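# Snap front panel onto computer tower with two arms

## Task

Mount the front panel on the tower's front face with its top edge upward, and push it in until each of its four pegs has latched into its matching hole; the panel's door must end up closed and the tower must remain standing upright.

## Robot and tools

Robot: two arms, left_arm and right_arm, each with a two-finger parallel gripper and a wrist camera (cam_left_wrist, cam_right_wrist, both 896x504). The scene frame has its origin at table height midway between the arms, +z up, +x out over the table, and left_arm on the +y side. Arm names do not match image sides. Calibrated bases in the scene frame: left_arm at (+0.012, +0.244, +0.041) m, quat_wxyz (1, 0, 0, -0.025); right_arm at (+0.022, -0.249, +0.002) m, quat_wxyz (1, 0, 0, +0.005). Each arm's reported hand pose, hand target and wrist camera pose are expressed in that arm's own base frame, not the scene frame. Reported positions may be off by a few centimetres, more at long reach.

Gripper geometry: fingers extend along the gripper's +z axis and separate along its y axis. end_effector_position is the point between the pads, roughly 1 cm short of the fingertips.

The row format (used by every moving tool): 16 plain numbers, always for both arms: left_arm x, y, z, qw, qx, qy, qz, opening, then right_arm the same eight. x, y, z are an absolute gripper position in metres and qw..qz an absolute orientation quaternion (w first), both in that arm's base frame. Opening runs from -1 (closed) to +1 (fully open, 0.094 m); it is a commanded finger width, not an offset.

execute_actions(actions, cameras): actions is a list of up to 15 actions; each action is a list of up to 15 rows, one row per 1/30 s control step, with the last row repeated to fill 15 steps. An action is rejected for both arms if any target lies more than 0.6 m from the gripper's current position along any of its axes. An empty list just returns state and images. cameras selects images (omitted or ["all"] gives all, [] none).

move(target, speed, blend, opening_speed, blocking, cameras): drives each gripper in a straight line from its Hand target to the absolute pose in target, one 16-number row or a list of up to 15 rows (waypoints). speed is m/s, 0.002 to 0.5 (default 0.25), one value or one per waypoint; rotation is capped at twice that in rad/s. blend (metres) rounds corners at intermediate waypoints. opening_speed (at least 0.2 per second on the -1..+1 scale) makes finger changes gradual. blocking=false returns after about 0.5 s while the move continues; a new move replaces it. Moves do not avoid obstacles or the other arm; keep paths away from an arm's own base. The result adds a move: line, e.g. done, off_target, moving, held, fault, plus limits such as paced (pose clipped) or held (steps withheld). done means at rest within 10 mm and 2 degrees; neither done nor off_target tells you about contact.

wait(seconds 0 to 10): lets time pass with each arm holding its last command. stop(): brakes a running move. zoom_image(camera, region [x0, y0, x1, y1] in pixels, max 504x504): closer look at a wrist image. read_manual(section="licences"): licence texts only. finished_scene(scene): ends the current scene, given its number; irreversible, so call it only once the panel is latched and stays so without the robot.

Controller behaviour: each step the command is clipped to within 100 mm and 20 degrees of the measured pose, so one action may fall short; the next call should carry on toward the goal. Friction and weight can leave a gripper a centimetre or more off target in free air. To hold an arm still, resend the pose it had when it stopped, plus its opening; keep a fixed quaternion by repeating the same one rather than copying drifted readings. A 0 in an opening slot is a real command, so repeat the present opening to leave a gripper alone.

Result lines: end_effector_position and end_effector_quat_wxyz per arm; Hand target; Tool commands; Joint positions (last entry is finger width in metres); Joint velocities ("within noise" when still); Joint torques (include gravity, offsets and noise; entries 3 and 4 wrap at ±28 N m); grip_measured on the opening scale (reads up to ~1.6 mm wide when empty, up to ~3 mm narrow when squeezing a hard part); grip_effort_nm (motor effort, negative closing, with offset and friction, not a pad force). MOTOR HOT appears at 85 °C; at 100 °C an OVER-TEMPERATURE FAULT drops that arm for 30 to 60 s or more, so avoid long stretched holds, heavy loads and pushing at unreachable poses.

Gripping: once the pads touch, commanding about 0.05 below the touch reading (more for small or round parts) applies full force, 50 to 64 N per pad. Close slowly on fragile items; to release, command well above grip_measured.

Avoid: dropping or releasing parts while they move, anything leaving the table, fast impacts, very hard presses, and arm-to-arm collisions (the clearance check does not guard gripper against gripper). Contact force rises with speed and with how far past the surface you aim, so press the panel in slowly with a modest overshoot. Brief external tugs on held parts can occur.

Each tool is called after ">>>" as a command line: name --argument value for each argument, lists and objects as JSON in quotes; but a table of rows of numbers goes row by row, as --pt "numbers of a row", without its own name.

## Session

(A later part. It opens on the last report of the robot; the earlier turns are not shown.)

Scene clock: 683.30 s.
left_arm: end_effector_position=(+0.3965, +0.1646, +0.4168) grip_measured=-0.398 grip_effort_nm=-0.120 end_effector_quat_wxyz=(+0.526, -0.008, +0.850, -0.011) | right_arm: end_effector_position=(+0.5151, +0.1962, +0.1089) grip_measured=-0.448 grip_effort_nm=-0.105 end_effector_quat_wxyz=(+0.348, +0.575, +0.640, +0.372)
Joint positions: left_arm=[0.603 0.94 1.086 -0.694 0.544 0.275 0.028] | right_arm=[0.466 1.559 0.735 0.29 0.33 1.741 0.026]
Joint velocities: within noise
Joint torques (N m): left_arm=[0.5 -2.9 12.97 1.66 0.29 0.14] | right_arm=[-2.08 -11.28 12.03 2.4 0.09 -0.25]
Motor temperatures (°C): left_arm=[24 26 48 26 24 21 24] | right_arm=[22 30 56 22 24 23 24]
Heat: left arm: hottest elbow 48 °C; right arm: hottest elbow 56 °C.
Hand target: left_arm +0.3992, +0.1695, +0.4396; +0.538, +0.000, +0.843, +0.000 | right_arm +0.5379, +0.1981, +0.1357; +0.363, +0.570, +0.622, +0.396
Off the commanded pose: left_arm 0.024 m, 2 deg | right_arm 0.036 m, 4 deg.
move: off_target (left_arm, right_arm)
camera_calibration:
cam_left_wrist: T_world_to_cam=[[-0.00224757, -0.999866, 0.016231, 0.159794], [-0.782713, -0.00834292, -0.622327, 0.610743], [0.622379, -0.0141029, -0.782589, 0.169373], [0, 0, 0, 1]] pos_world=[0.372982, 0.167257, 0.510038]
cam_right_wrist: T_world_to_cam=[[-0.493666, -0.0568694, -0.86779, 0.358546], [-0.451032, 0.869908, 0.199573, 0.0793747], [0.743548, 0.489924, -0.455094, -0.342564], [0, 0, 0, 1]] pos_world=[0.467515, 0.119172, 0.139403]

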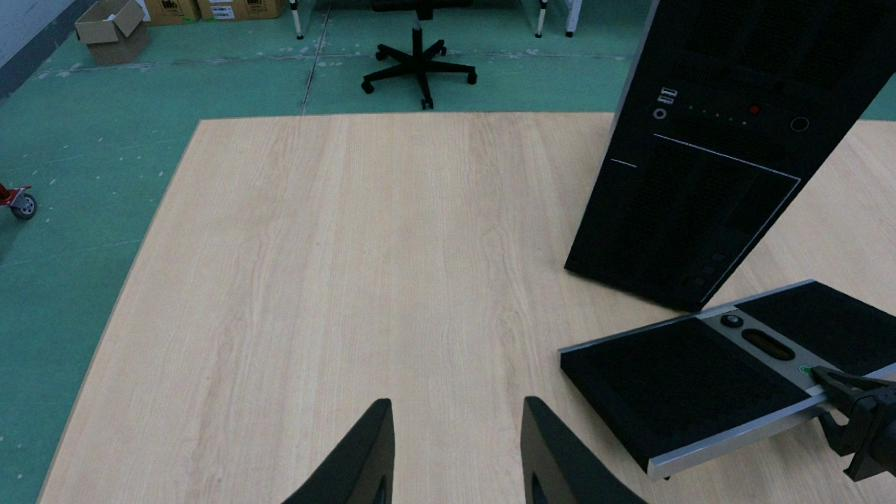

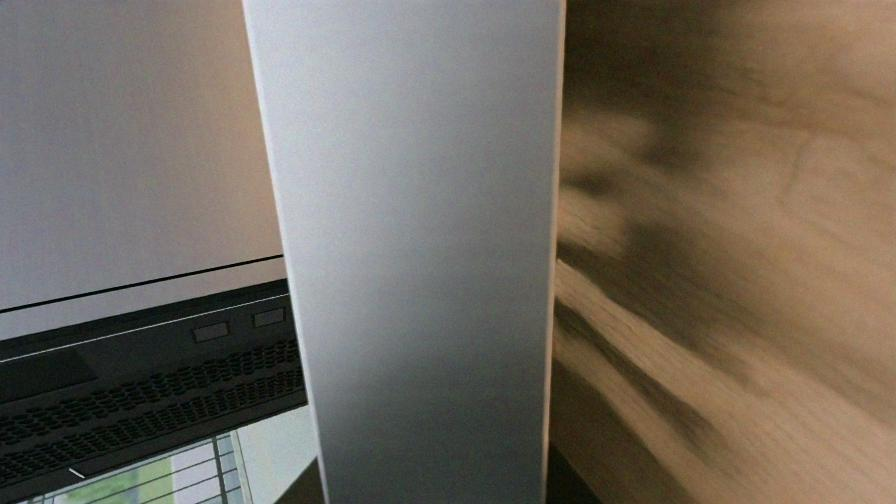

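>>> move --target '[0.40, 0.17, 0.44, 0.5373, 0, 0.8434, 0, -0.4, 0.540, 0.199, 0.135, 0.363, 0.56979, 0.62182, 0.39615, -0.8]' --speed 0.02 --opening_speed 0.3

Scene clock: 693.77 s.
left_arm: end_effector_position=(+0.3965, +0.1646, +0.4168) grip_measured=-0.398 grip_effort_nm=-0.110 end_effector_quat_wxyz=(+0.526, -0.008, +0.850, -0.011) | right_arm: end_effector_position=(+0.5152, +0.1962, +0.1090) grip_measured=-0.538 grip_effort_nm=-1.013 end_effector_quat_wxyz=(+0.352, +0.569, +0.646, +0.368)
Joint positions: left_arm=[0.603 0.94 1.086 -0.694 0.544 0.275 0.028] | right_arm=[0.466 1.559 0.735 0.29 0.33 1.72 0.022]
Joint velocities: within noise
Joint torques (N m): left_arm=[0.5 -2.84 12.98 1.62 0.3 0.12] | right_arm=[-2.02 -11.58 12.08 2.4 0.06 -0.02]
Motor temperatures (°C): left_arm=[24 26 48 26 24 21 24] | right_arm=[22 30 55 22 24 23 24]
Heat: left arm: hottest elbow 48 °C; right arm: hottest elbow 55 °C.
Hand target: left_arm +0.3992, +0.1695, +0.4396; +0.538, +0.000, +0.843, +0.000 | right_arm +0.5379, +0.1981, +0.1356; +0.363, +0.570, +0.622, +0.396
Off the commanded pose: left_arm 0.024 m, 2 deg | right_arm 0.036 m, 4 deg.
move: off_target (left_arm, right_arm)
camera_calibration:
cam_left_wrist: T_world_to_cam=[[-0.00224757, -0.999866, 0.016231, 0.159794], [-0.782713, -0.00834292, -0.622327, 0.610743], [0.622379, -0.0141029, -0.782589, 0.169373], [0, 0, 0, 1]] pos_world=[0.372982, 0.167257, 0.510038]
cam_right_wrist: T_world_to_cam=[[-0.491307, -0.077592, -0.867523, 0.361456], [-0.460191, 0.868772, 0.182918, 0.0861162], [0.739487, 0.489096, -0.462541, -0.339503], [0, 0, 0, 1]] pos_world=[0.468274, 0.11928, 0.140786]

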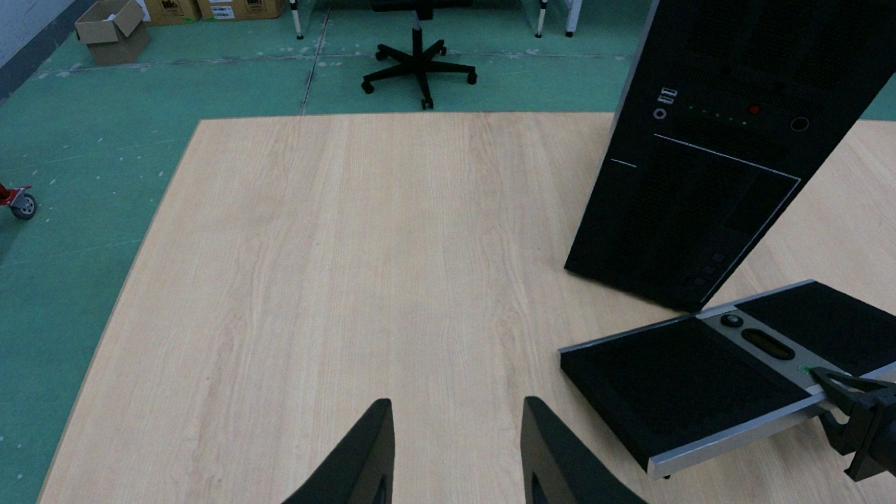

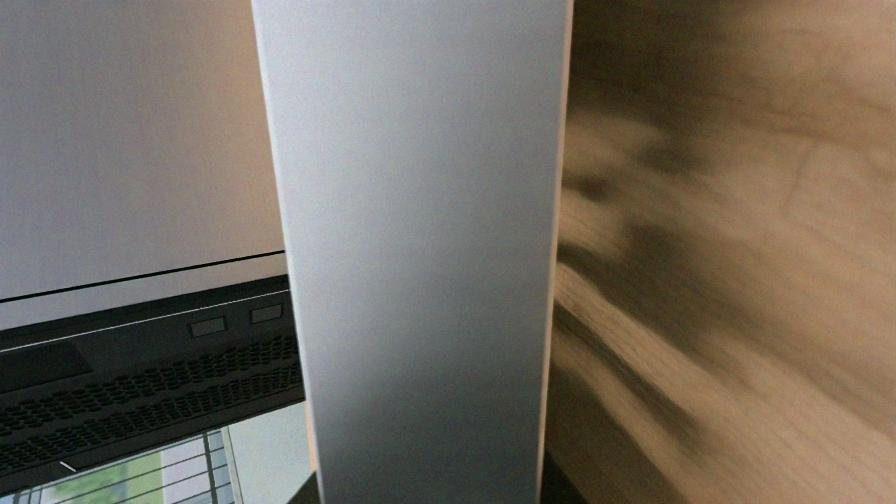

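>>> move --target '[0.40, 0.17, 0.44, 0.5373, 0, 0.8434, 0, -0.4, 0.480, 0.190, 0.200, 0.363, 0.56979, 0.62182, 0.39615, -0.8]' --speed 0.06

>>> move --target '[0.40, 0.17, 0.44, 0.5373, 0, 0.8434, 0, -0.4, 0.420, 0.170, 0.320, 0.363, 0.56979, 0.62182, 0.39615, -0.8]' --speed 0.08

Scene clock: 714.17 s.
left_arm: end_effector_position=(+0.3965, +0.1646, +0.4168) grip_measured=-0.398 grip_effort_nm=-0.125 end_effector_quat_wxyz=(+0.526, -0.008, +0.850, -0.011) | right_arm: end_effector_position=(+0.4784, +0.1822, +0.1713) grip_measured=-0.541 grip_effort_nm=-1.013 end_effector_quat_wxyz=(+0.358, +0.572, +0.641, +0.366)
Joint positions: left_arm=[0.603 0.94 1.086 -0.694 0.544 0.275 0.028] | right_arm=[0.485 1.328 0.702 0.092 0.364 1.732 0.022]
Joint velocities: within noise
Joint torques (N m): left_arm=[0.62 -2.96 12.97 1.73 0.32 0.13] | right_arm=[0.09 -12.28 10.07 1.59 0.41 0.11]
Motor temperatures (°C): left_arm=[24 26 48 26 24 21 24] | right_arm=[22 30 55 22 24 23 25]
Heat: left arm: hottest elbow 48 °C; right arm: hottest elbow 55 °C.
Hand target: left_arm +0.3992, +0.1695, +0.4396; +0.538, +0.000, +0.843, +0.000 | right_arm +0.4798, +0.1897, +0.1996; +0.362, +0.570, +0.622, +0.396
Off the commanded pose: left_arm 0.024 m, 2 deg | right_arm 0.030 m, 4 deg.
move: off_target (left_arm, right_arm)
camera_calibration:
cam_left_wrist: T_world_to_cam=[[-0.00224757, -0.999866, 0.016231, 0.159794], [-0.782713, -0.00834292, -0.622327, 0.610743], [0.622379, -0.0141029, -0.782589, 0.169373], [0, 0, 0, 1]] pos_world=[0.372982, 0.167257, 0.510038]
cam_right_wrist: T_world_to_cam=[[-0.486093, -0.0735065, -0.87081, 0.393669], [-0.447229, 0.877009, 0.175617, 0.0635063], [0.750799, 0.474818, -0.459182, -0.280054], [0, 0, 0, 1]] pos_world=[0.430026, 0.106216, 0.203062]

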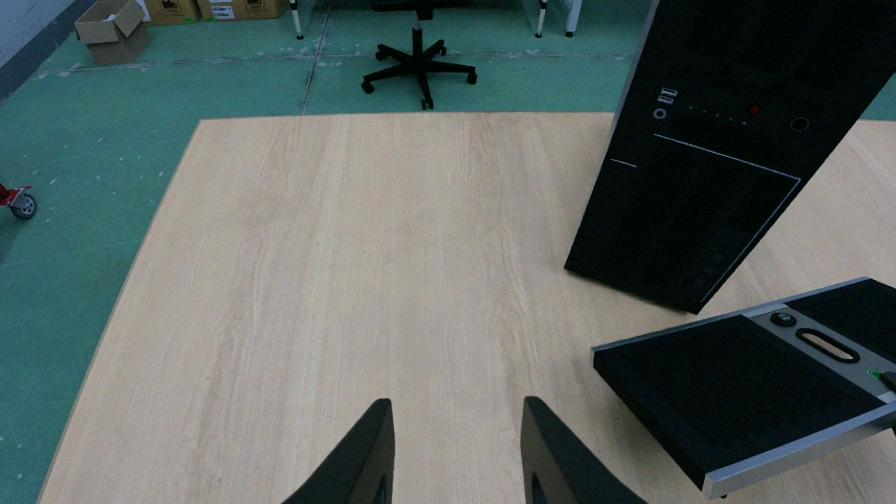

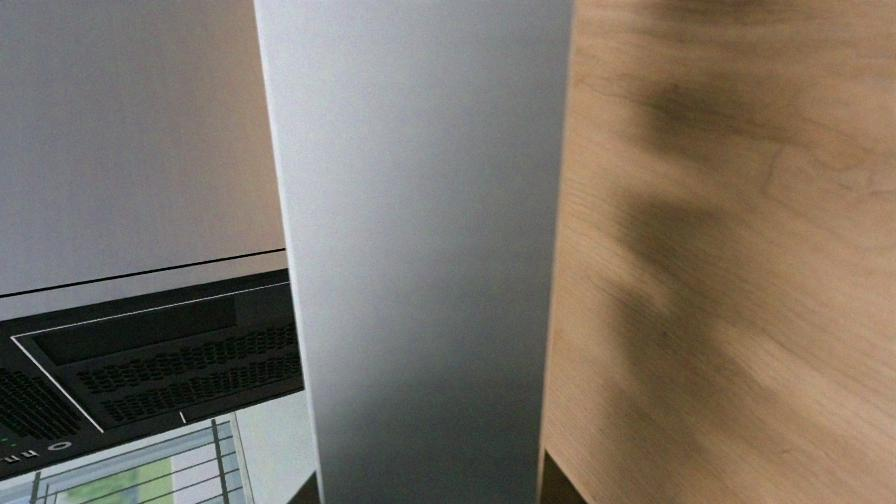

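Scene clock: 716.53 s.
left_arm: end_effector_position=(+0.3965, +0.1646, +0.4168) grip_measured=-0.398 grip_effort_nm=-0.115 end_effector_quat_wxyz=(+0.526, -0.008, +0.850, -0.011) | right_arm: end_effector_position=(+0.4061, +0.1560, +0.2577) grip_measured=-0.541 grip_effort_nm=-1.018 end_effector_quat_wxyz=(+0.351, +0.575, +0.655, +0.342)
Joint positions: left_arm=[0.603 0.94 1.086 -0.694 0.544 0.275 0.028] | right_arm=[0.521 0.98 0.731 -0.349 0.395 1.75 0.022]
Joint velocities: within noise
Joint torques (N m): left_arm=[0.44 -3.19 12.89 1.61 0.32 0.12] | right_arm=[0.15 -8 17.88 1.69 0.46 0.06]
Motor temperatures (°C): left_arm=[24 26 48 26 24 21 24] | right_arm=[22 30 55 22 24 23 25]
Heat: left arm: hottest elbow 48 °C; right arm: hottest elbow 55 °C.
Hand target: left_arm +0.3992, +0.1695, +0.4396; +0.538, +0.000, +0.843, +0.000 | right_arm +0.4156, +0.1675, +0.3196; +0.362, +0.570, +0.622, +0.397
Off the commanded pose: left_arm 0.024 m, 2 deg | right_arm 0.065 m, 7 deg.
move: off_target (left_arm, right_arm)
camera_calibration:
cam_left_wrist: T_world_to_cam=[[-0.00224757, -0.999866, 0.016231, 0.159794], [-0.782713, -0.00834292, -0.622327, 0.610743], [0.622379, -0.0141029, -0.782589, 0.169373], [0, 0, 0, 1]] pos_world=[0.372982, 0.167257, 0.510038]
cam_right_wrist: T_world_to_cam=[[-0.528441, -0.0993183, -0.84314, 0.445914], [-0.439211, 0.881883, 0.171395, 0.0360344], [0.726528, 0.460888, -0.509645, -0.148607], [0, 0, 0, 1]] pos_world=[0.359433, 0.0810004, 0.294056]

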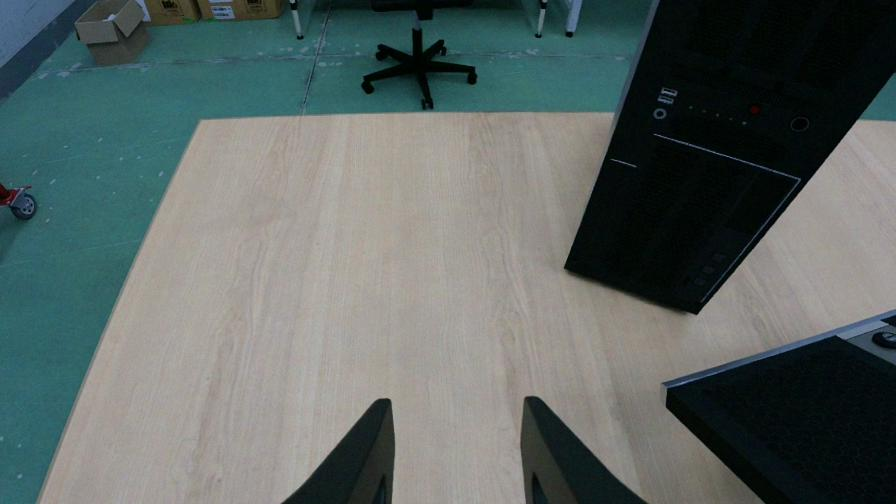

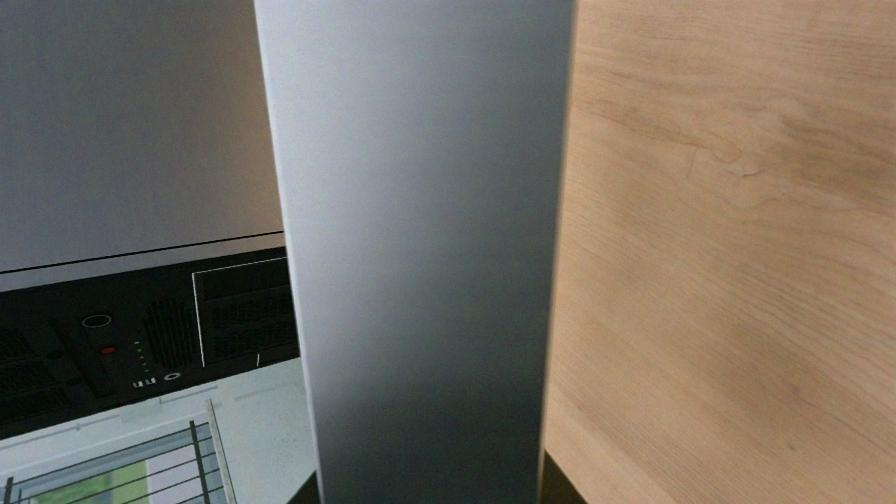

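>>> move --target '[0.40, 0.17, 0.44, 0.5373, 0, 0.8434, 0, -0.4, 0.42, 0.18, 0.37, 0.54213, 0.16580, 0.74788, 0.34536, -0.8]' --speed 0.15

Scene clock: 755.27 s.
left_arm: end_effector_position=(+0.3965, +0.1646, +0.4168) grip_measured=-0.398 grip_effort_nm=-0.120 end_effector_quat_wxyz=(+0.526, -0.008, +0.850, -0.011) | right_arm: end_effector_position=(+0.4186, +0.1860, +0.3324) grip_measured=-0.543 grip_effort_nm=-1.018 end_effector_quat_wxyz=(+0.509, +0.169, +0.778, +0.327)
Joint positions: left_arm=[0.603 0.94 1.086 -0.694 0.544 0.275 0.028] | right_arm=[0.454 0.922 0.725 -0.075 0.094 0.81 0.021]
Joint velocities: within noise
Joint torques (N m): left_arm=[0.44 -3.14 12.96 1.68 0.3 0.12] | right_arm=[-2.67 -7.94 12.42 3.32 -0.08 -0.18]
Motor temperatures (°C): left_arm=[24 26 49 26 24 21 24] | right_arm=[22 29 55 22 24 23 26]
Heat: left arm: hottest elbow 49 °C; right arm: hottest elbow 55 °C.
Hand target: left_arm +0.3992, +0.1695, +0.4396; +0.538, +0.000, +0.843, +0.000 | right_arm +0.4187, +0.1796, +0.3697; +0.542, +0.166, +0.748, +0.345
Off the commanded pose: left_arm 0.024 m, 2 deg | right_arm 0.038 m, 6 deg.
move: off_target (left_arm, right_arm)
camera_calibration:
cam_left_wrist: T_world_to_cam=[[-0.00224757, -0.999866, 0.016231, 0.159794], [-0.782713, -0.00834292, -0.622327, 0.610743], [0.622379, -0.0141029, -0.782589, 0.169373], [0, 0, 0, 1]] pos_world=[0.372982, 0.167257, 0.510038]
cam_right_wrist: T_world_to_cam=[[0.0526092, -0.7319, -0.679378, 0.338518], [-0.767716, 0.405431, -0.496224, 0.450379], [0.638628, 0.547675, -0.540561, -0.1025], [0, 0, 0, 1]] pos_world=[0.393413, 0.1213, 0.398063]

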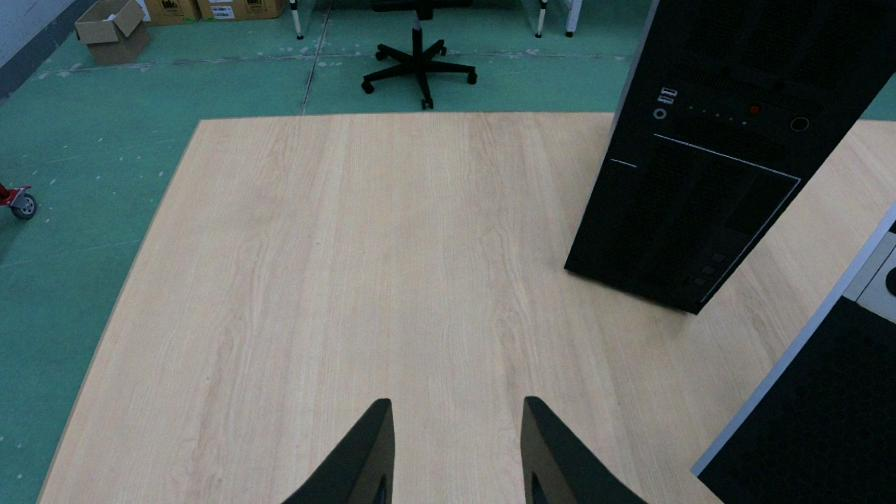

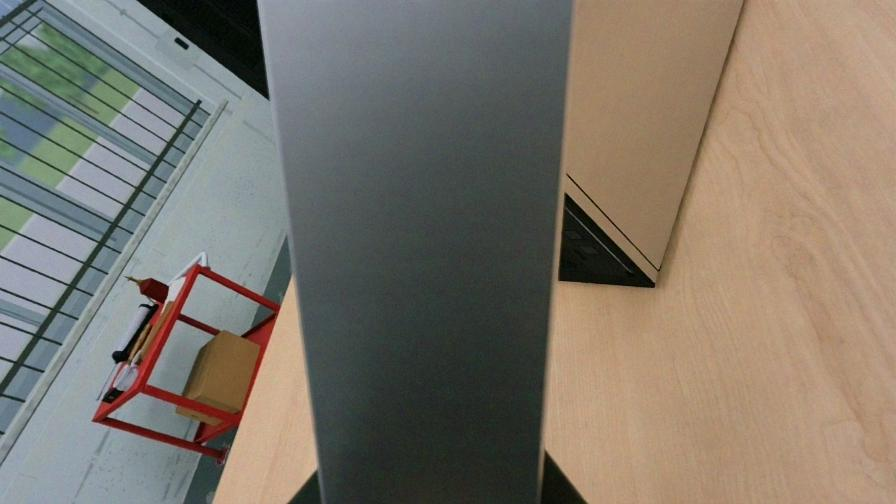

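>>> move --target '[0.40, 0.17, 0.44, 0.5373, 0, 0.8434, 0, -0.4, 0.43, 0.20, 0.37, 0.67438, -0.21263, 0.67438, 0.21263, -0.8]' --speed 0.15

Scene clock: 763.00 s.
left_arm: end_effector_position=(+0.3965, +0.1646, +0.4168) grip_measured=-0.398 grip_effort_nm=-0.115 end_effector_quat_wxyz=(+0.526, -0.008, +0.850, -0.011) | right_arm: end_effector_position=(+0.4259, +0.2050, +0.3418) grip_measured=-0.544 grip_effort_nm=-1.018 end_effector_quat_wxyz=(+0.644, -0.212, +0.701, +0.219)
Joint positions: left_arm=[0.603 0.94 1.086 -0.694 0.544 0.275 0.028] | right_arm=[0.354 0.988 0.657 0.254 -0.267 0.014 0.021]
Joint velocities: within noise
Joint torques (N m): left_arm=[0.56 -3.19 12.96 1.61 0.32 0.14] | right_arm=[-2.55 -7.12 12.21 3.23 -0.16 -0.24]
Motor temperatures (°C): left_arm=[24 26 49 26 24 21 24] | right_arm=[22 29 56 22 24 23 26]
Heat: left arm: hottest elbow 49 °C; right arm: hottest elbow 56 °C.
Hand target: left_arm +0.3992, +0.1695, +0.4396; +0.538, +0.000, +0.843, +0.000 | right_arm +0.4290, +0.1998, +0.3698; +0.674, -0.213, +0.675, +0.212
Off the commanded pose: left_arm 0.024 m, 2 deg | right_arm 0.029 m, 5 deg.
move: off_target (left_arm, right_arm)
camera_calibration:
cam_left_wrist: T_world_to_cam=[[-0.00224757, -0.999866, 0.016231, 0.159794], [-0.782713, -0.00834292, -0.622327, 0.610743], [0.622379, -0.0141029, -0.782589, 0.169373], [0, 0, 0, 1]] pos_world=[0.372982, 0.167257, 0.510038]
cam_right_wrist: T_world_to_cam=[[0.565432, -0.823911, -0.0381666, -0.0602722], [-0.422707, -0.249738, -0.871177, 0.568436], [0.708241, 0.508725, -0.489483, -0.15164], [0, 0, 0, 1]] pos_world=[0.38176, 0.169445, 0.418682]

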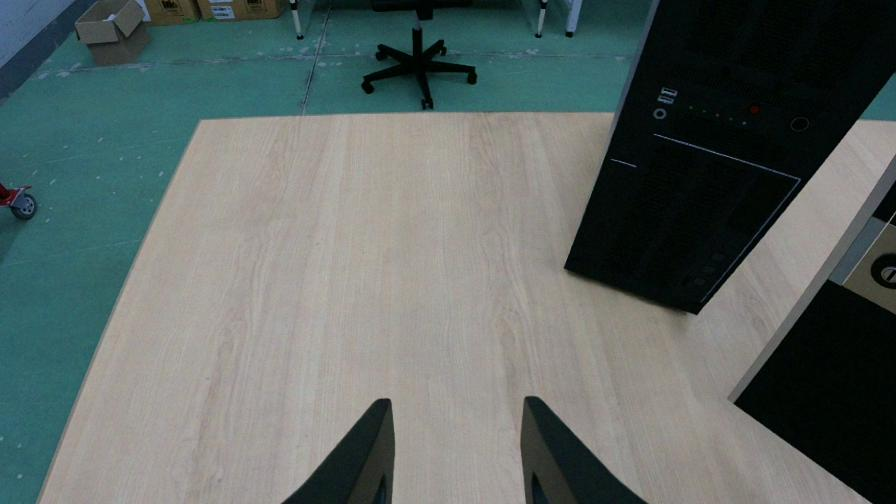

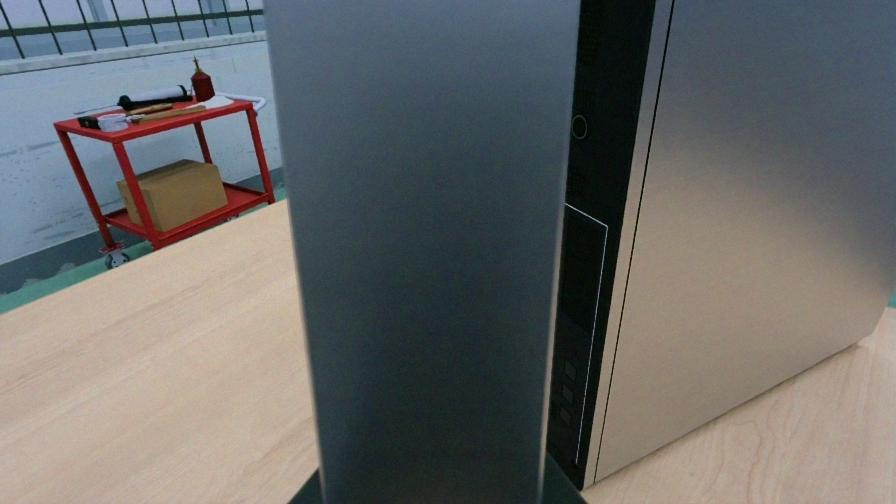

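>>> move --target '[0.40, 0.17, 0.44, 0.5373, 0, 0.8434, 0, -0.4, 0.55, 0.32, 0.33, 0.61083, -0.35622, 0.61083, 0.35622, -0.8]' --speed 0.12

Scene clock: 773.27 s.
left_arm: end_effector_position=(+0.3965, +0.1646, +0.4168) grip_measured=-0.398 grip_effort_nm=-0.115 end_effector_quat_wxyz=(+0.526, -0.008, +0.850, -0.011) | right_arm: end_effector_position=(+0.5316, +0.3128, +0.2755) grip_measured=-0.545 grip_effort_nm=-1.023 end_effector_quat_wxyz=(+0.566, -0.344, +0.654, +0.364)
Joint positions: left_arm=[0.603 0.94 1.086 -0.694 0.544 0.275 0.028] | right_arm=[0.352 1.554 0.974 0.458 -0.7 0.008 0.021]
Joint velocities: within noise
Joint torques (N m): left_arm=[0.62 -3.08 12.93 1.72 0.29 0.11] | right_arm=[-1.14 -13.86 15.79 2.82 -0.22 -0.16]
Motor temperatures (°C): left_arm=[24 26 49 26 24 21 24] | right_arm=[22 29 56 23 24 23 26]
Heat: left arm: hottest elbow 49 °C; right arm: hottest elbow 56 °C.
Hand target: left_arm +0.3992, +0.1695, +0.4396; +0.538, +0.000, +0.843, +0.000 | right_arm +0.5452, +0.3176, +0.3297; +0.611, -0.356, +0.611, +0.356
Off the commanded pose: left_arm 0.024 m, 2 deg | right_arm 0.058 m, 7 deg.
move: off_target (left_arm, right_arm)
camera_calibration:
cam_left_wrist: T_world_to_cam=[[-0.00224757, -0.999866, 0.016231, 0.159794], [-0.782713, -0.00834292, -0.622327, 0.610743], [0.622379, -0.0141029, -0.782589, 0.169373], [0, 0, 0, 1]] pos_world=[0.372982, 0.167257, 0.510038]
cam_right_wrist: T_world_to_cam=[[0.853967, -0.512335, -0.0908485, -0.270116], [-0.328673, -0.39578, -0.857515, 0.574187], [0.403379, 0.762149, -0.506373, -0.22631], [0, 0, 0, 1]] pos_world=[0.510678, 0.261344, 0.353237]

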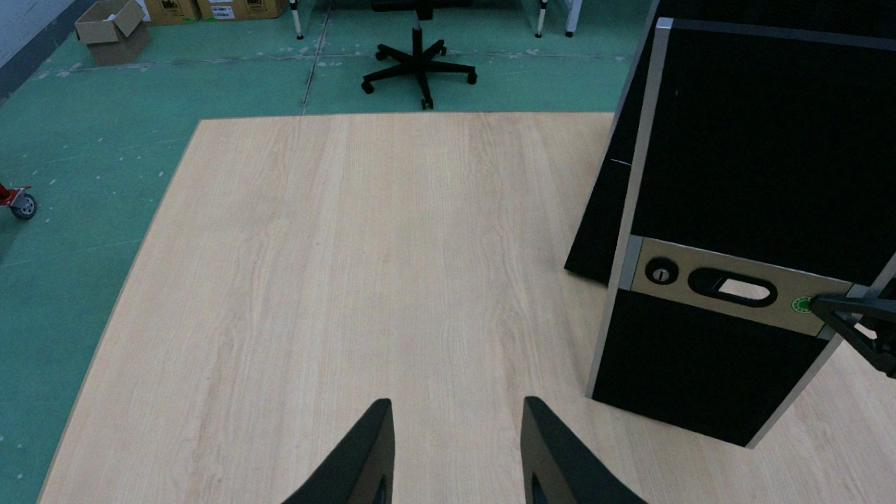

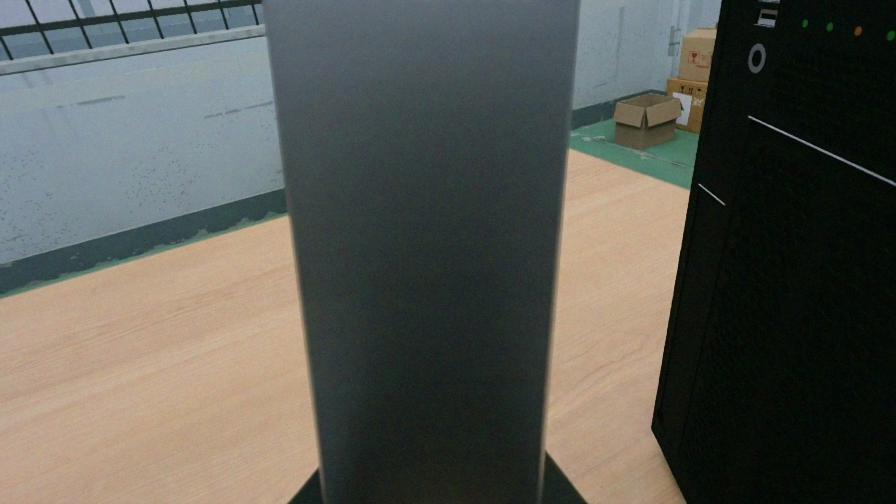

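>>> move --target '[0.40, 0.17, 0.44, 0.5373, 0, 0.8434, 0, -0.4, 0.55, 0.32, 0.34, 0.67897, -0.34859, 0.53481, 0.36257, -0.8]' --speed 0.1

Scene clock: 838.23 s.
left_arm: end_effector_position=(+0.3965, +0.1646, +0.4168) grip_measured=-0.398 grip_effort_nm=-0.115 end_effector_quat_wxyz=(+0.526, -0.008, +0.850, -0.011) | right_arm: end_effector_position=(+0.5429, +0.3175, +0.2971) grip_measured=-0.545 grip_effort_nm=-1.018 end_effector_quat_wxyz=(+0.648, -0.348, +0.571, +0.365)
Joint positions: left_arm=[0.603 0.94 1.086 -0.694 0.544 0.275 0.028] | right_arm=[0.352 1.638 0.974 0.803 -0.705 0.057 0.021]
Joint velocities: within noise
Joint torques (N m): left_arm=[0.62 -3.08 12.97 1.72 0.32 0.14] | right_arm=[-1.03 -14.62 12.82 2.78 0.25 0.05]
Motor temperatures (°C): left_arm=[24 26 49 26 24 21 24] | right_arm=[22 30 63 23 24 23 27]
Heat: left arm: hottest elbow 49 °C; right arm: hottest elbow 63 °C.
Hand target: left_arm +0.3992, +0.1695, +0.4396; +0.538, +0.000, +0.843, +0.000 | right_arm +0.5475, +0.3189, +0.3395; +0.679, -0.349, +0.535, +0.363
Off the commanded pose: left_arm 0.024 m, 2 deg | right_arm 0.044 m, 5 deg.
move: off_target (left_arm, right_arm)
camera_calibration:
cam_left_wrist: T_world_to_cam=[[-0.00224757, -0.999866, 0.016231, 0.159794], [-0.782713, -0.00834292, -0.622327, 0.610743], [0.622379, -0.0141029, -0.782589, 0.169373], [0, 0, 0, 1]] pos_world=[0.372982, 0.167257, 0.510038]
cam_right_wrist: T_world_to_cam=[[0.862898, -0.504696, 0.026257, -0.317404], [-0.142457, -0.292755, -0.945516, 0.490622], [0.484885, 0.812143, -0.324515, -0.337648], [0, 0, 0, 1]] pos_world=[0.5075, 0.257658, 0.362653]

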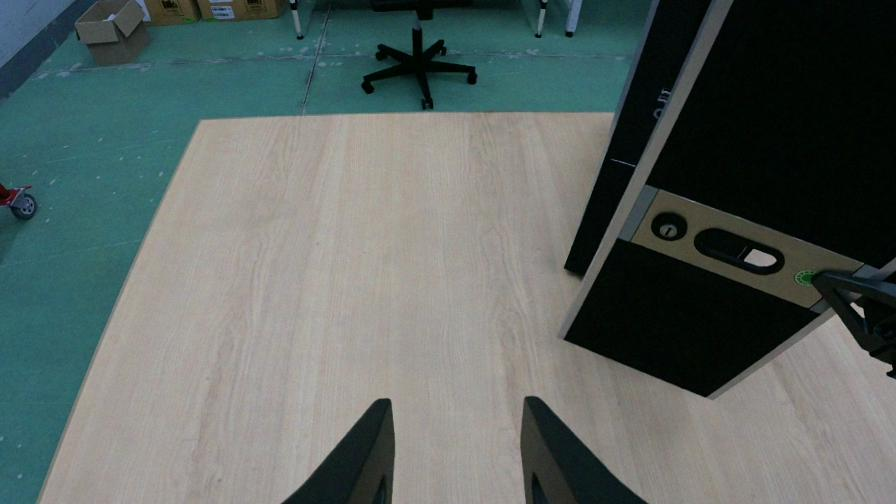

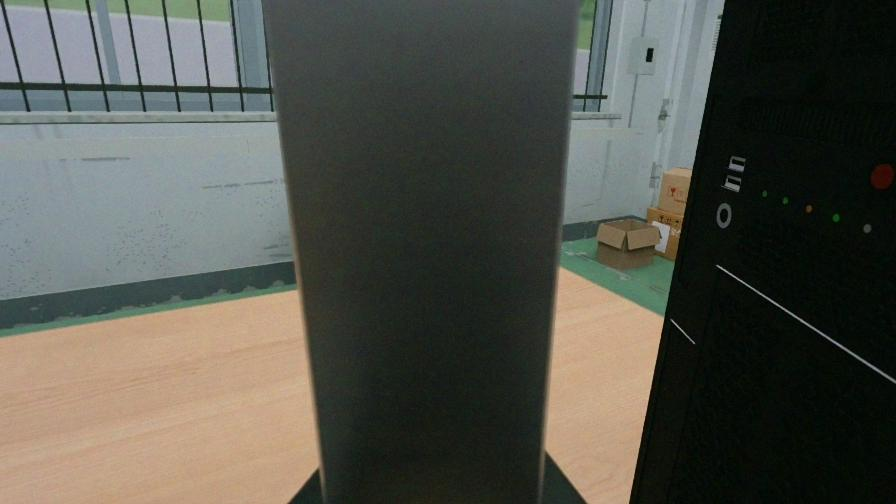

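>>> zoom_image --camera "cam_left_wrist" --region '[500, 160, 896, 420]'

Scaled by 1.273 from the camera's 896x504 image, which has a finer 1280x720 frame.

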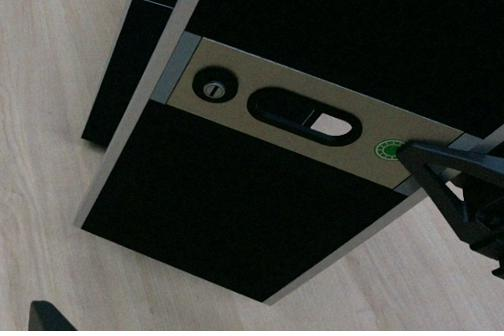

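>>> move --target '[0.40, 0.17, 0.44, 0.5373, 0, 0.8434, 0, -0.4, 0.615, 0.288, 0.345, 0.66117, -0.35334, 0.54130, 0.38117, -0.8]' --speed 0.08

Scene clock: 921.40 s.
left_arm: end_effector_position=(+0.3965, +0.1646, +0.4168) grip_measured=-0.398 grip_effort_nm=-0.115 end_effector_quat_wxyz=(+0.526, -0.008, +0.850, -0.011) | right_arm: end_effector_position=(+0.5984, +0.2900, +0.2930) grip_measured=-0.545 grip_effort_nm=-1.013 end_effector_quat_wxyz=(+0.630, -0.349, +0.574, +0.390)
Joint positions: left_arm=[0.603 0.94 1.086 -0.694 0.544 0.275 0.028] | right_arm=[0.259 1.751 1.122 0.773 -0.837 0.115 0.021]
Joint velocities: within noise
Joint torques (N m): left_arm=[0.38 -2.96 13.03 1.58 0.32 0.13] | right_arm=[-1.32 -16.62 15.35 1.48 0.08 0.12]
Motor temperatures (°C): left_arm=[24 26 50 26 24 21 24] | right_arm=[22 32 58 23 24 23 27]
Heat: left arm: hottest elbow 50 °C; right arm: hottest elbow 58 °C.
Hand target: left_arm +0.3992, +0.1695, +0.4396; +0.538, +0.000, +0.843, +0.000 | right_arm +0.6103, +0.2864, +0.3445; +0.661, -0.354, +0.541, +0.381
Off the commanded pose: left_arm 0.024 m, 2 deg | right_arm 0.055 m, 5 deg.
move: off_target (left_arm, right_arm)
camera_calibration:
cam_left_wrist: T_world_to_cam=[[-0.00224757, -0.999866, 0.016231, 0.159794], [-0.782713, -0.00834292, -0.622327, 0.610743], [0.622379, -0.0141029, -0.782589, 0.169373], [0, 0, 0, 1]] pos_world=[0.372982, 0.167257, 0.510038]
cam_right_wrist: T_world_to_cam=[[0.884228, -0.466819, -0.0148587, -0.390805], [-0.168824, -0.289793, -0.942082, 0.500559], [0.435476, 0.835523, -0.335054, -0.317708], [0, 0, 0, 1]] pos_world=[0.568421, 0.228076, 0.359312]

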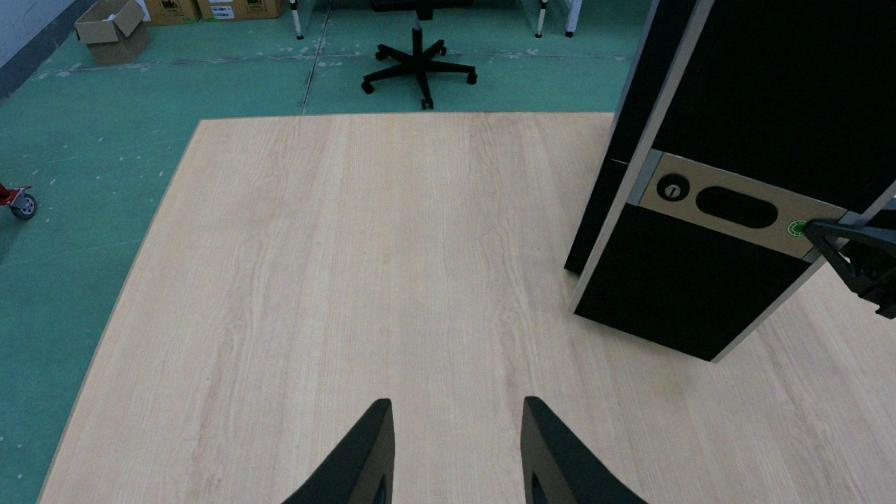

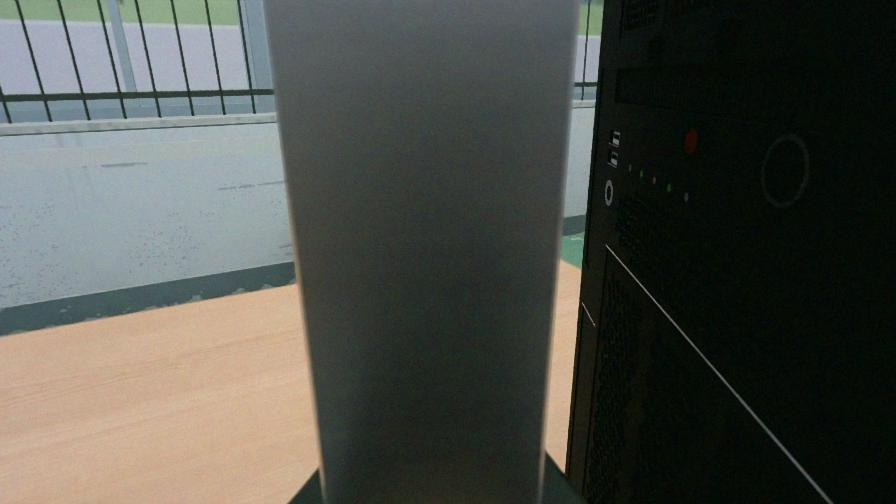

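>>> zoom_image --camera "cam_left_wrist" --region '[540, 230, 740, 380]'

Scaled by 2.520 from the camera's 896x504 image, which has a finer 1280x720 frame.

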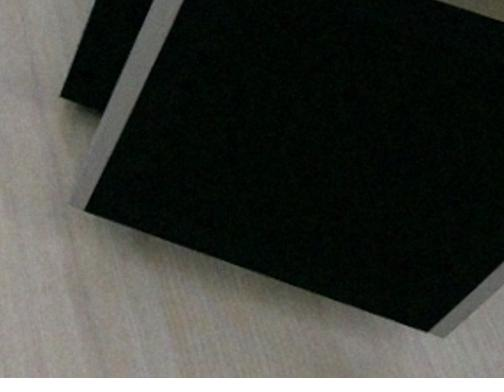

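>>> move --target '[0.40, 0.17, 0.44, 0.5373, 0, 0.8434, 0, -0.4, 0.6537, 0.2908, 0.345, 0.66398, -0.35735, 0.53866, 0.37625, -0.8]' --speed 0.06

Scene clock: 1011.73 s.
left_arm: end_effector_position=(+0.3965, +0.1646, +0.4168) grip_measured=-0.398 grip_effort_nm=-0.120 end_effector_quat_wxyz=(+0.526, -0.007, +0.850, -0.011) | right_arm: end_effector_position=(+0.6370, +0.2944, +0.2914) grip_measured=-0.545 grip_effort_nm=-1.023 end_effector_quat_wxyz=(+0.630, -0.350, +0.573, +0.389)
Joint positions: left_arm=[0.603 0.94 1.086 -0.694 0.544 0.275 0.028] | right_arm=[0.249 1.838 1.244 0.741 -0.847 0.115 0.021]
Joint velocities: within noise
Joint torques (N m): left_arm=[0.44 -2.84 12.93 1.72 0.32 0.13] | right_arm=[-2.43 -17.9 15.71 1.54 0.05 -0.02]
Motor temperatures (°C): left_arm=[24 26 50 26 24 21 24] | right_arm=[22 32 64 22 24 23 28]
Heat: left arm: hottest elbow 50 °C; right arm: hottest elbow 64 °C.
Hand target: left_arm +0.3992, +0.1695, +0.4396; +0.538, +0.000, +0.843, +0.000 | right_arm +0.6486, +0.2891, +0.3445; +0.664, -0.357, +0.539, +0.376
Off the commanded pose: left_arm 0.024 m, 2 deg | right_arm 0.056 m, 6 deg.
move: off_target (left_arm, right_arm)
camera_calibration:
cam_left_wrist: T_world_to_cam=[[-0.00241755, -0.999871, 0.0158895, 0.160004], [-0.782711, -0.00799738, -0.622334, 0.610689], [0.62238, -0.0139414, -0.782591, 0.169347], [0, 0, 0, 1]] pos_world=[0.372982, 0.167229, 0.510039]
cam_right_wrist: T_world_to_cam=[[0.884602, -0.466185, -0.0123198, -0.424022], [-0.166103, -0.290281, -0.942416, 0.505333], [0.435763, 0.835709, -0.334217, -0.339175], [0, 0, 0, 1]] pos_world=[0.606828, 0.232468, 0.357651]

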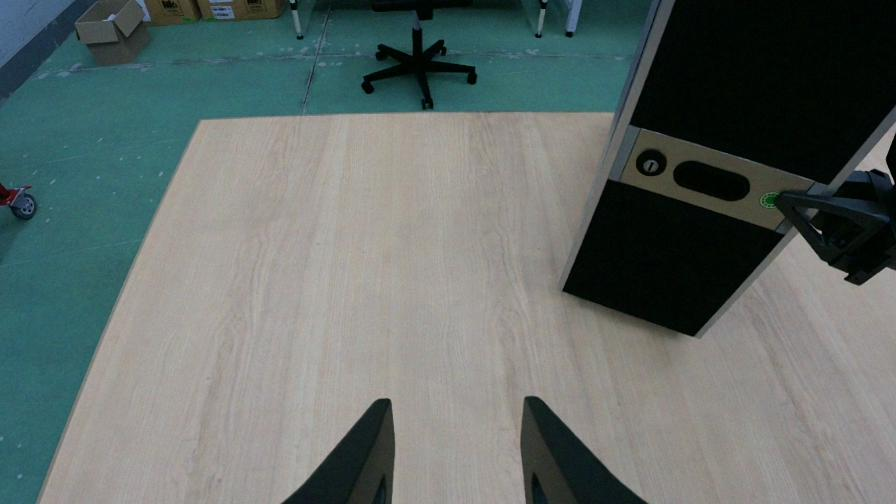

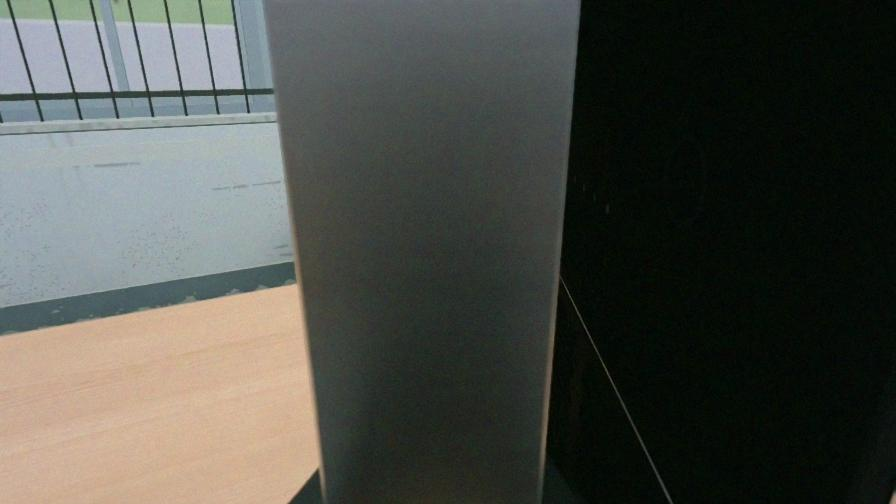

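>>> zoom_image --camera "cam_left_wrist" --region '[530, 200, 730, 350]'

>>> zoom_image --camera "cam_left_wrist" --region '[570, 0, 770, 150]'

Scaled by 2.520 from the camera's 896x504 image, which has a finer 1280x720 frame.

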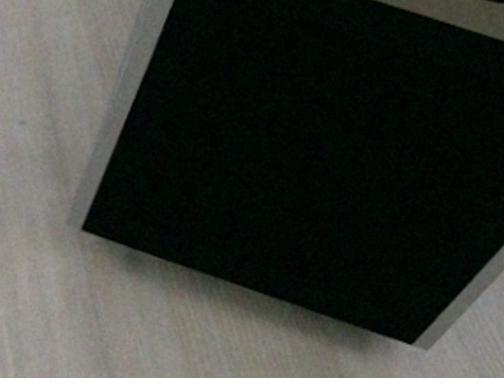

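Scaled by 2.520 from the camera's 896x504 image, which has a finer 1280x720 frame.

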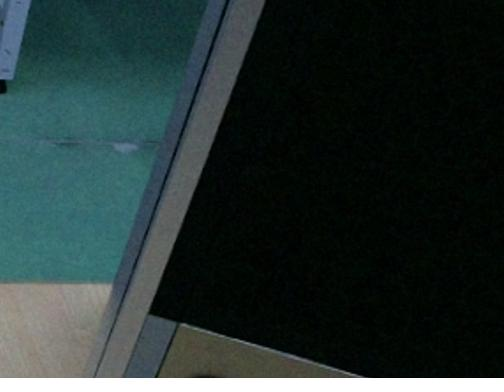

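>>> move --target '[0.38, 0.17, 0.52, 0.65606, 0, 0.75471, 0, -0.4, 0.6537, 0.2908, 0.328, 0.66398, -0.35735, 0.53866, 0.37625, -0.8]' --speed 0.1

Scene clock: 1048.23 s.
left_arm: end_effector_position=(+0.3830, +0.1689, +0.4989) grip_measured=-0.398 grip_effort_nm=-0.120 end_effector_quat_wxyz=(+0.642, -0.003, +0.767, -0.009) | right_arm: end_effector_position=(+0.6403, +0.2953, +0.2770) grip_measured=-0.545 grip_effort_nm=-1.023 end_effector_quat_wxyz=(+0.625, -0.349, +0.578, +0.391)
Joint positions: left_arm=[0.675 0.867 1.086 -0.446 0.673 0.126 0.028] | right_arm=[0.249 1.862 1.244 0.751 -0.848 0.115 0.021]
Joint velocities: within noise
Joint torques (N m): left_arm=[0.44 -3.25 11.04 2.62 0.18 -0.11] | right_arm=[-2.32 -18.73 14.45 2.69 0.07 -0.03]
Motor temperatures (°C): left_arm=[24 26 50 26 24 21 24] | right_arm=[22 35 67 22 24 23 28]
Heat: left arm: hottest elbow 50 °C; right arm: hottest elbow 67 °C.
Hand target: left_arm +0.3795, +0.1695, +0.5196; +0.656, +0.000, +0.755, +0.000 | right_arm +0.6497, +0.2896, +0.3274; +0.664, -0.358, +0.539, +0.376
Off the commanded pose: left_arm 0.021 m, 2 deg | right_arm 0.053 m, 7 deg.
move: off_target (left_arm, right_arm)
camera_calibration:
cam_left_wrist: T_world_to_cam=[[-0.00754518, -0.999954, 0.00599708, 0.169839], [-0.57669, -0.000548185, -0.816963, 0.668221], [0.816928, -0.00962258, -0.576659, 0.0640531], [0, 0, 0, 1]] pos_world=[0.334311, 0.170814, 0.58183]
cam_right_wrist: T_world_to_cam=[[0.884538, -0.465912, -0.0227637, -0.423868], [-0.178849, -0.293666, -0.939028, 0.500754], [0.43082, 0.834677, -0.343087, -0.340264], [0, 0, 0, 1]] pos_world=[0.61108, 0.23358, 0.343833]

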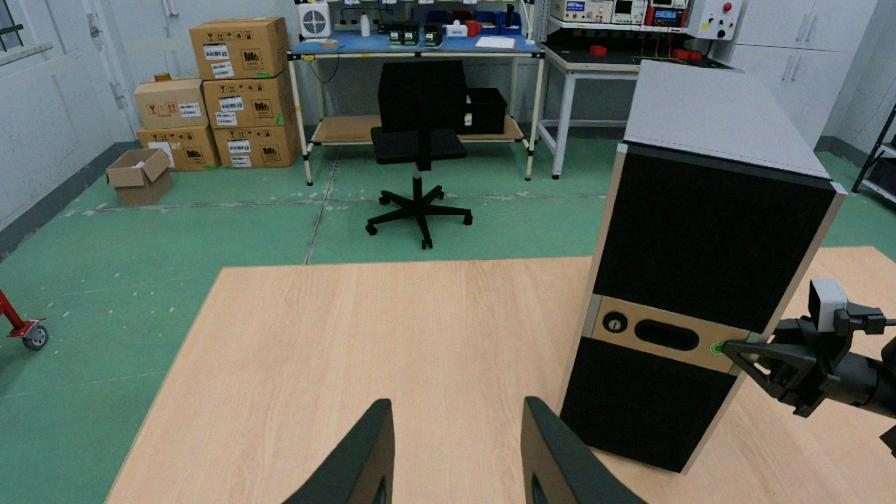

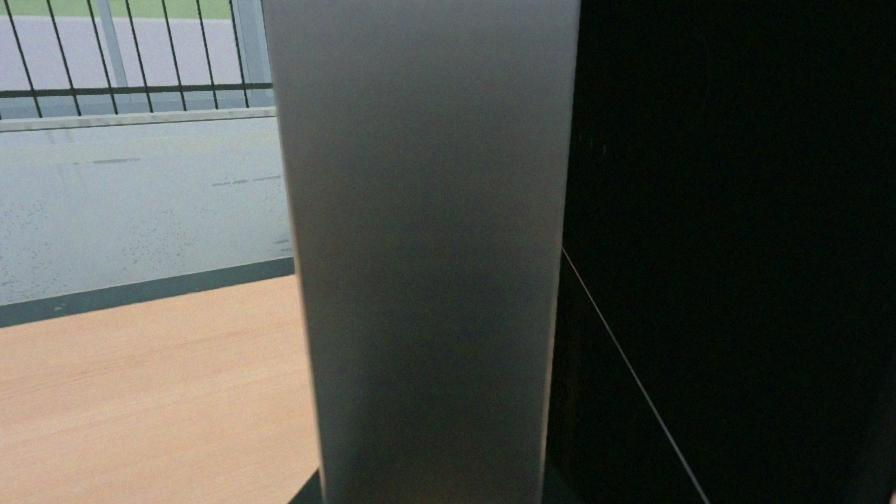

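>>> zoom_image --camera "cam_left_wrist" --region '[600, 120, 860, 220]'

>>> zoom_image --camera "cam_left_wrist" --region '[540, 280, 800, 480]'

Scaled by 1.938 from the camera's 896x504 image, which has a finer 1280x720 frame.

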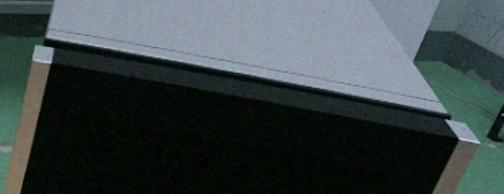

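Scaled by 1.938 from the camera's 896x504 image, which has a finer 1280x720 frame.

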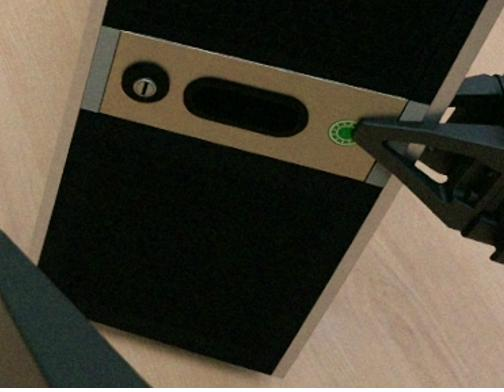

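>>> zoom_image --camera "cam_left_wrist" --region '[606, 125, 676, 165]'

>>> zoom_image --camera "cam_left_wrist" --region '[790, 160, 860, 200]'

Scaled by 7.200 from the camera's 896x504 image, which has a finer 1280x720 frame.

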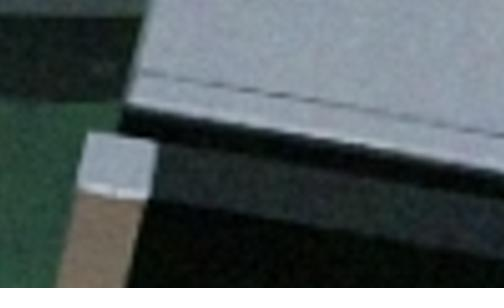

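Scaled by 7.200 from the camera's 896x504 image, which has a finer 1280x720 frame.

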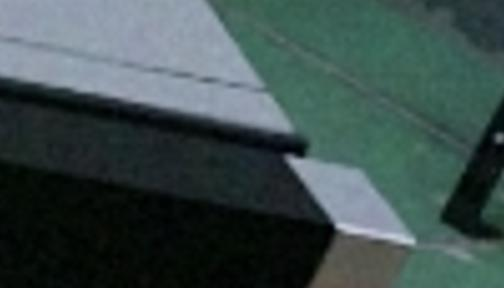

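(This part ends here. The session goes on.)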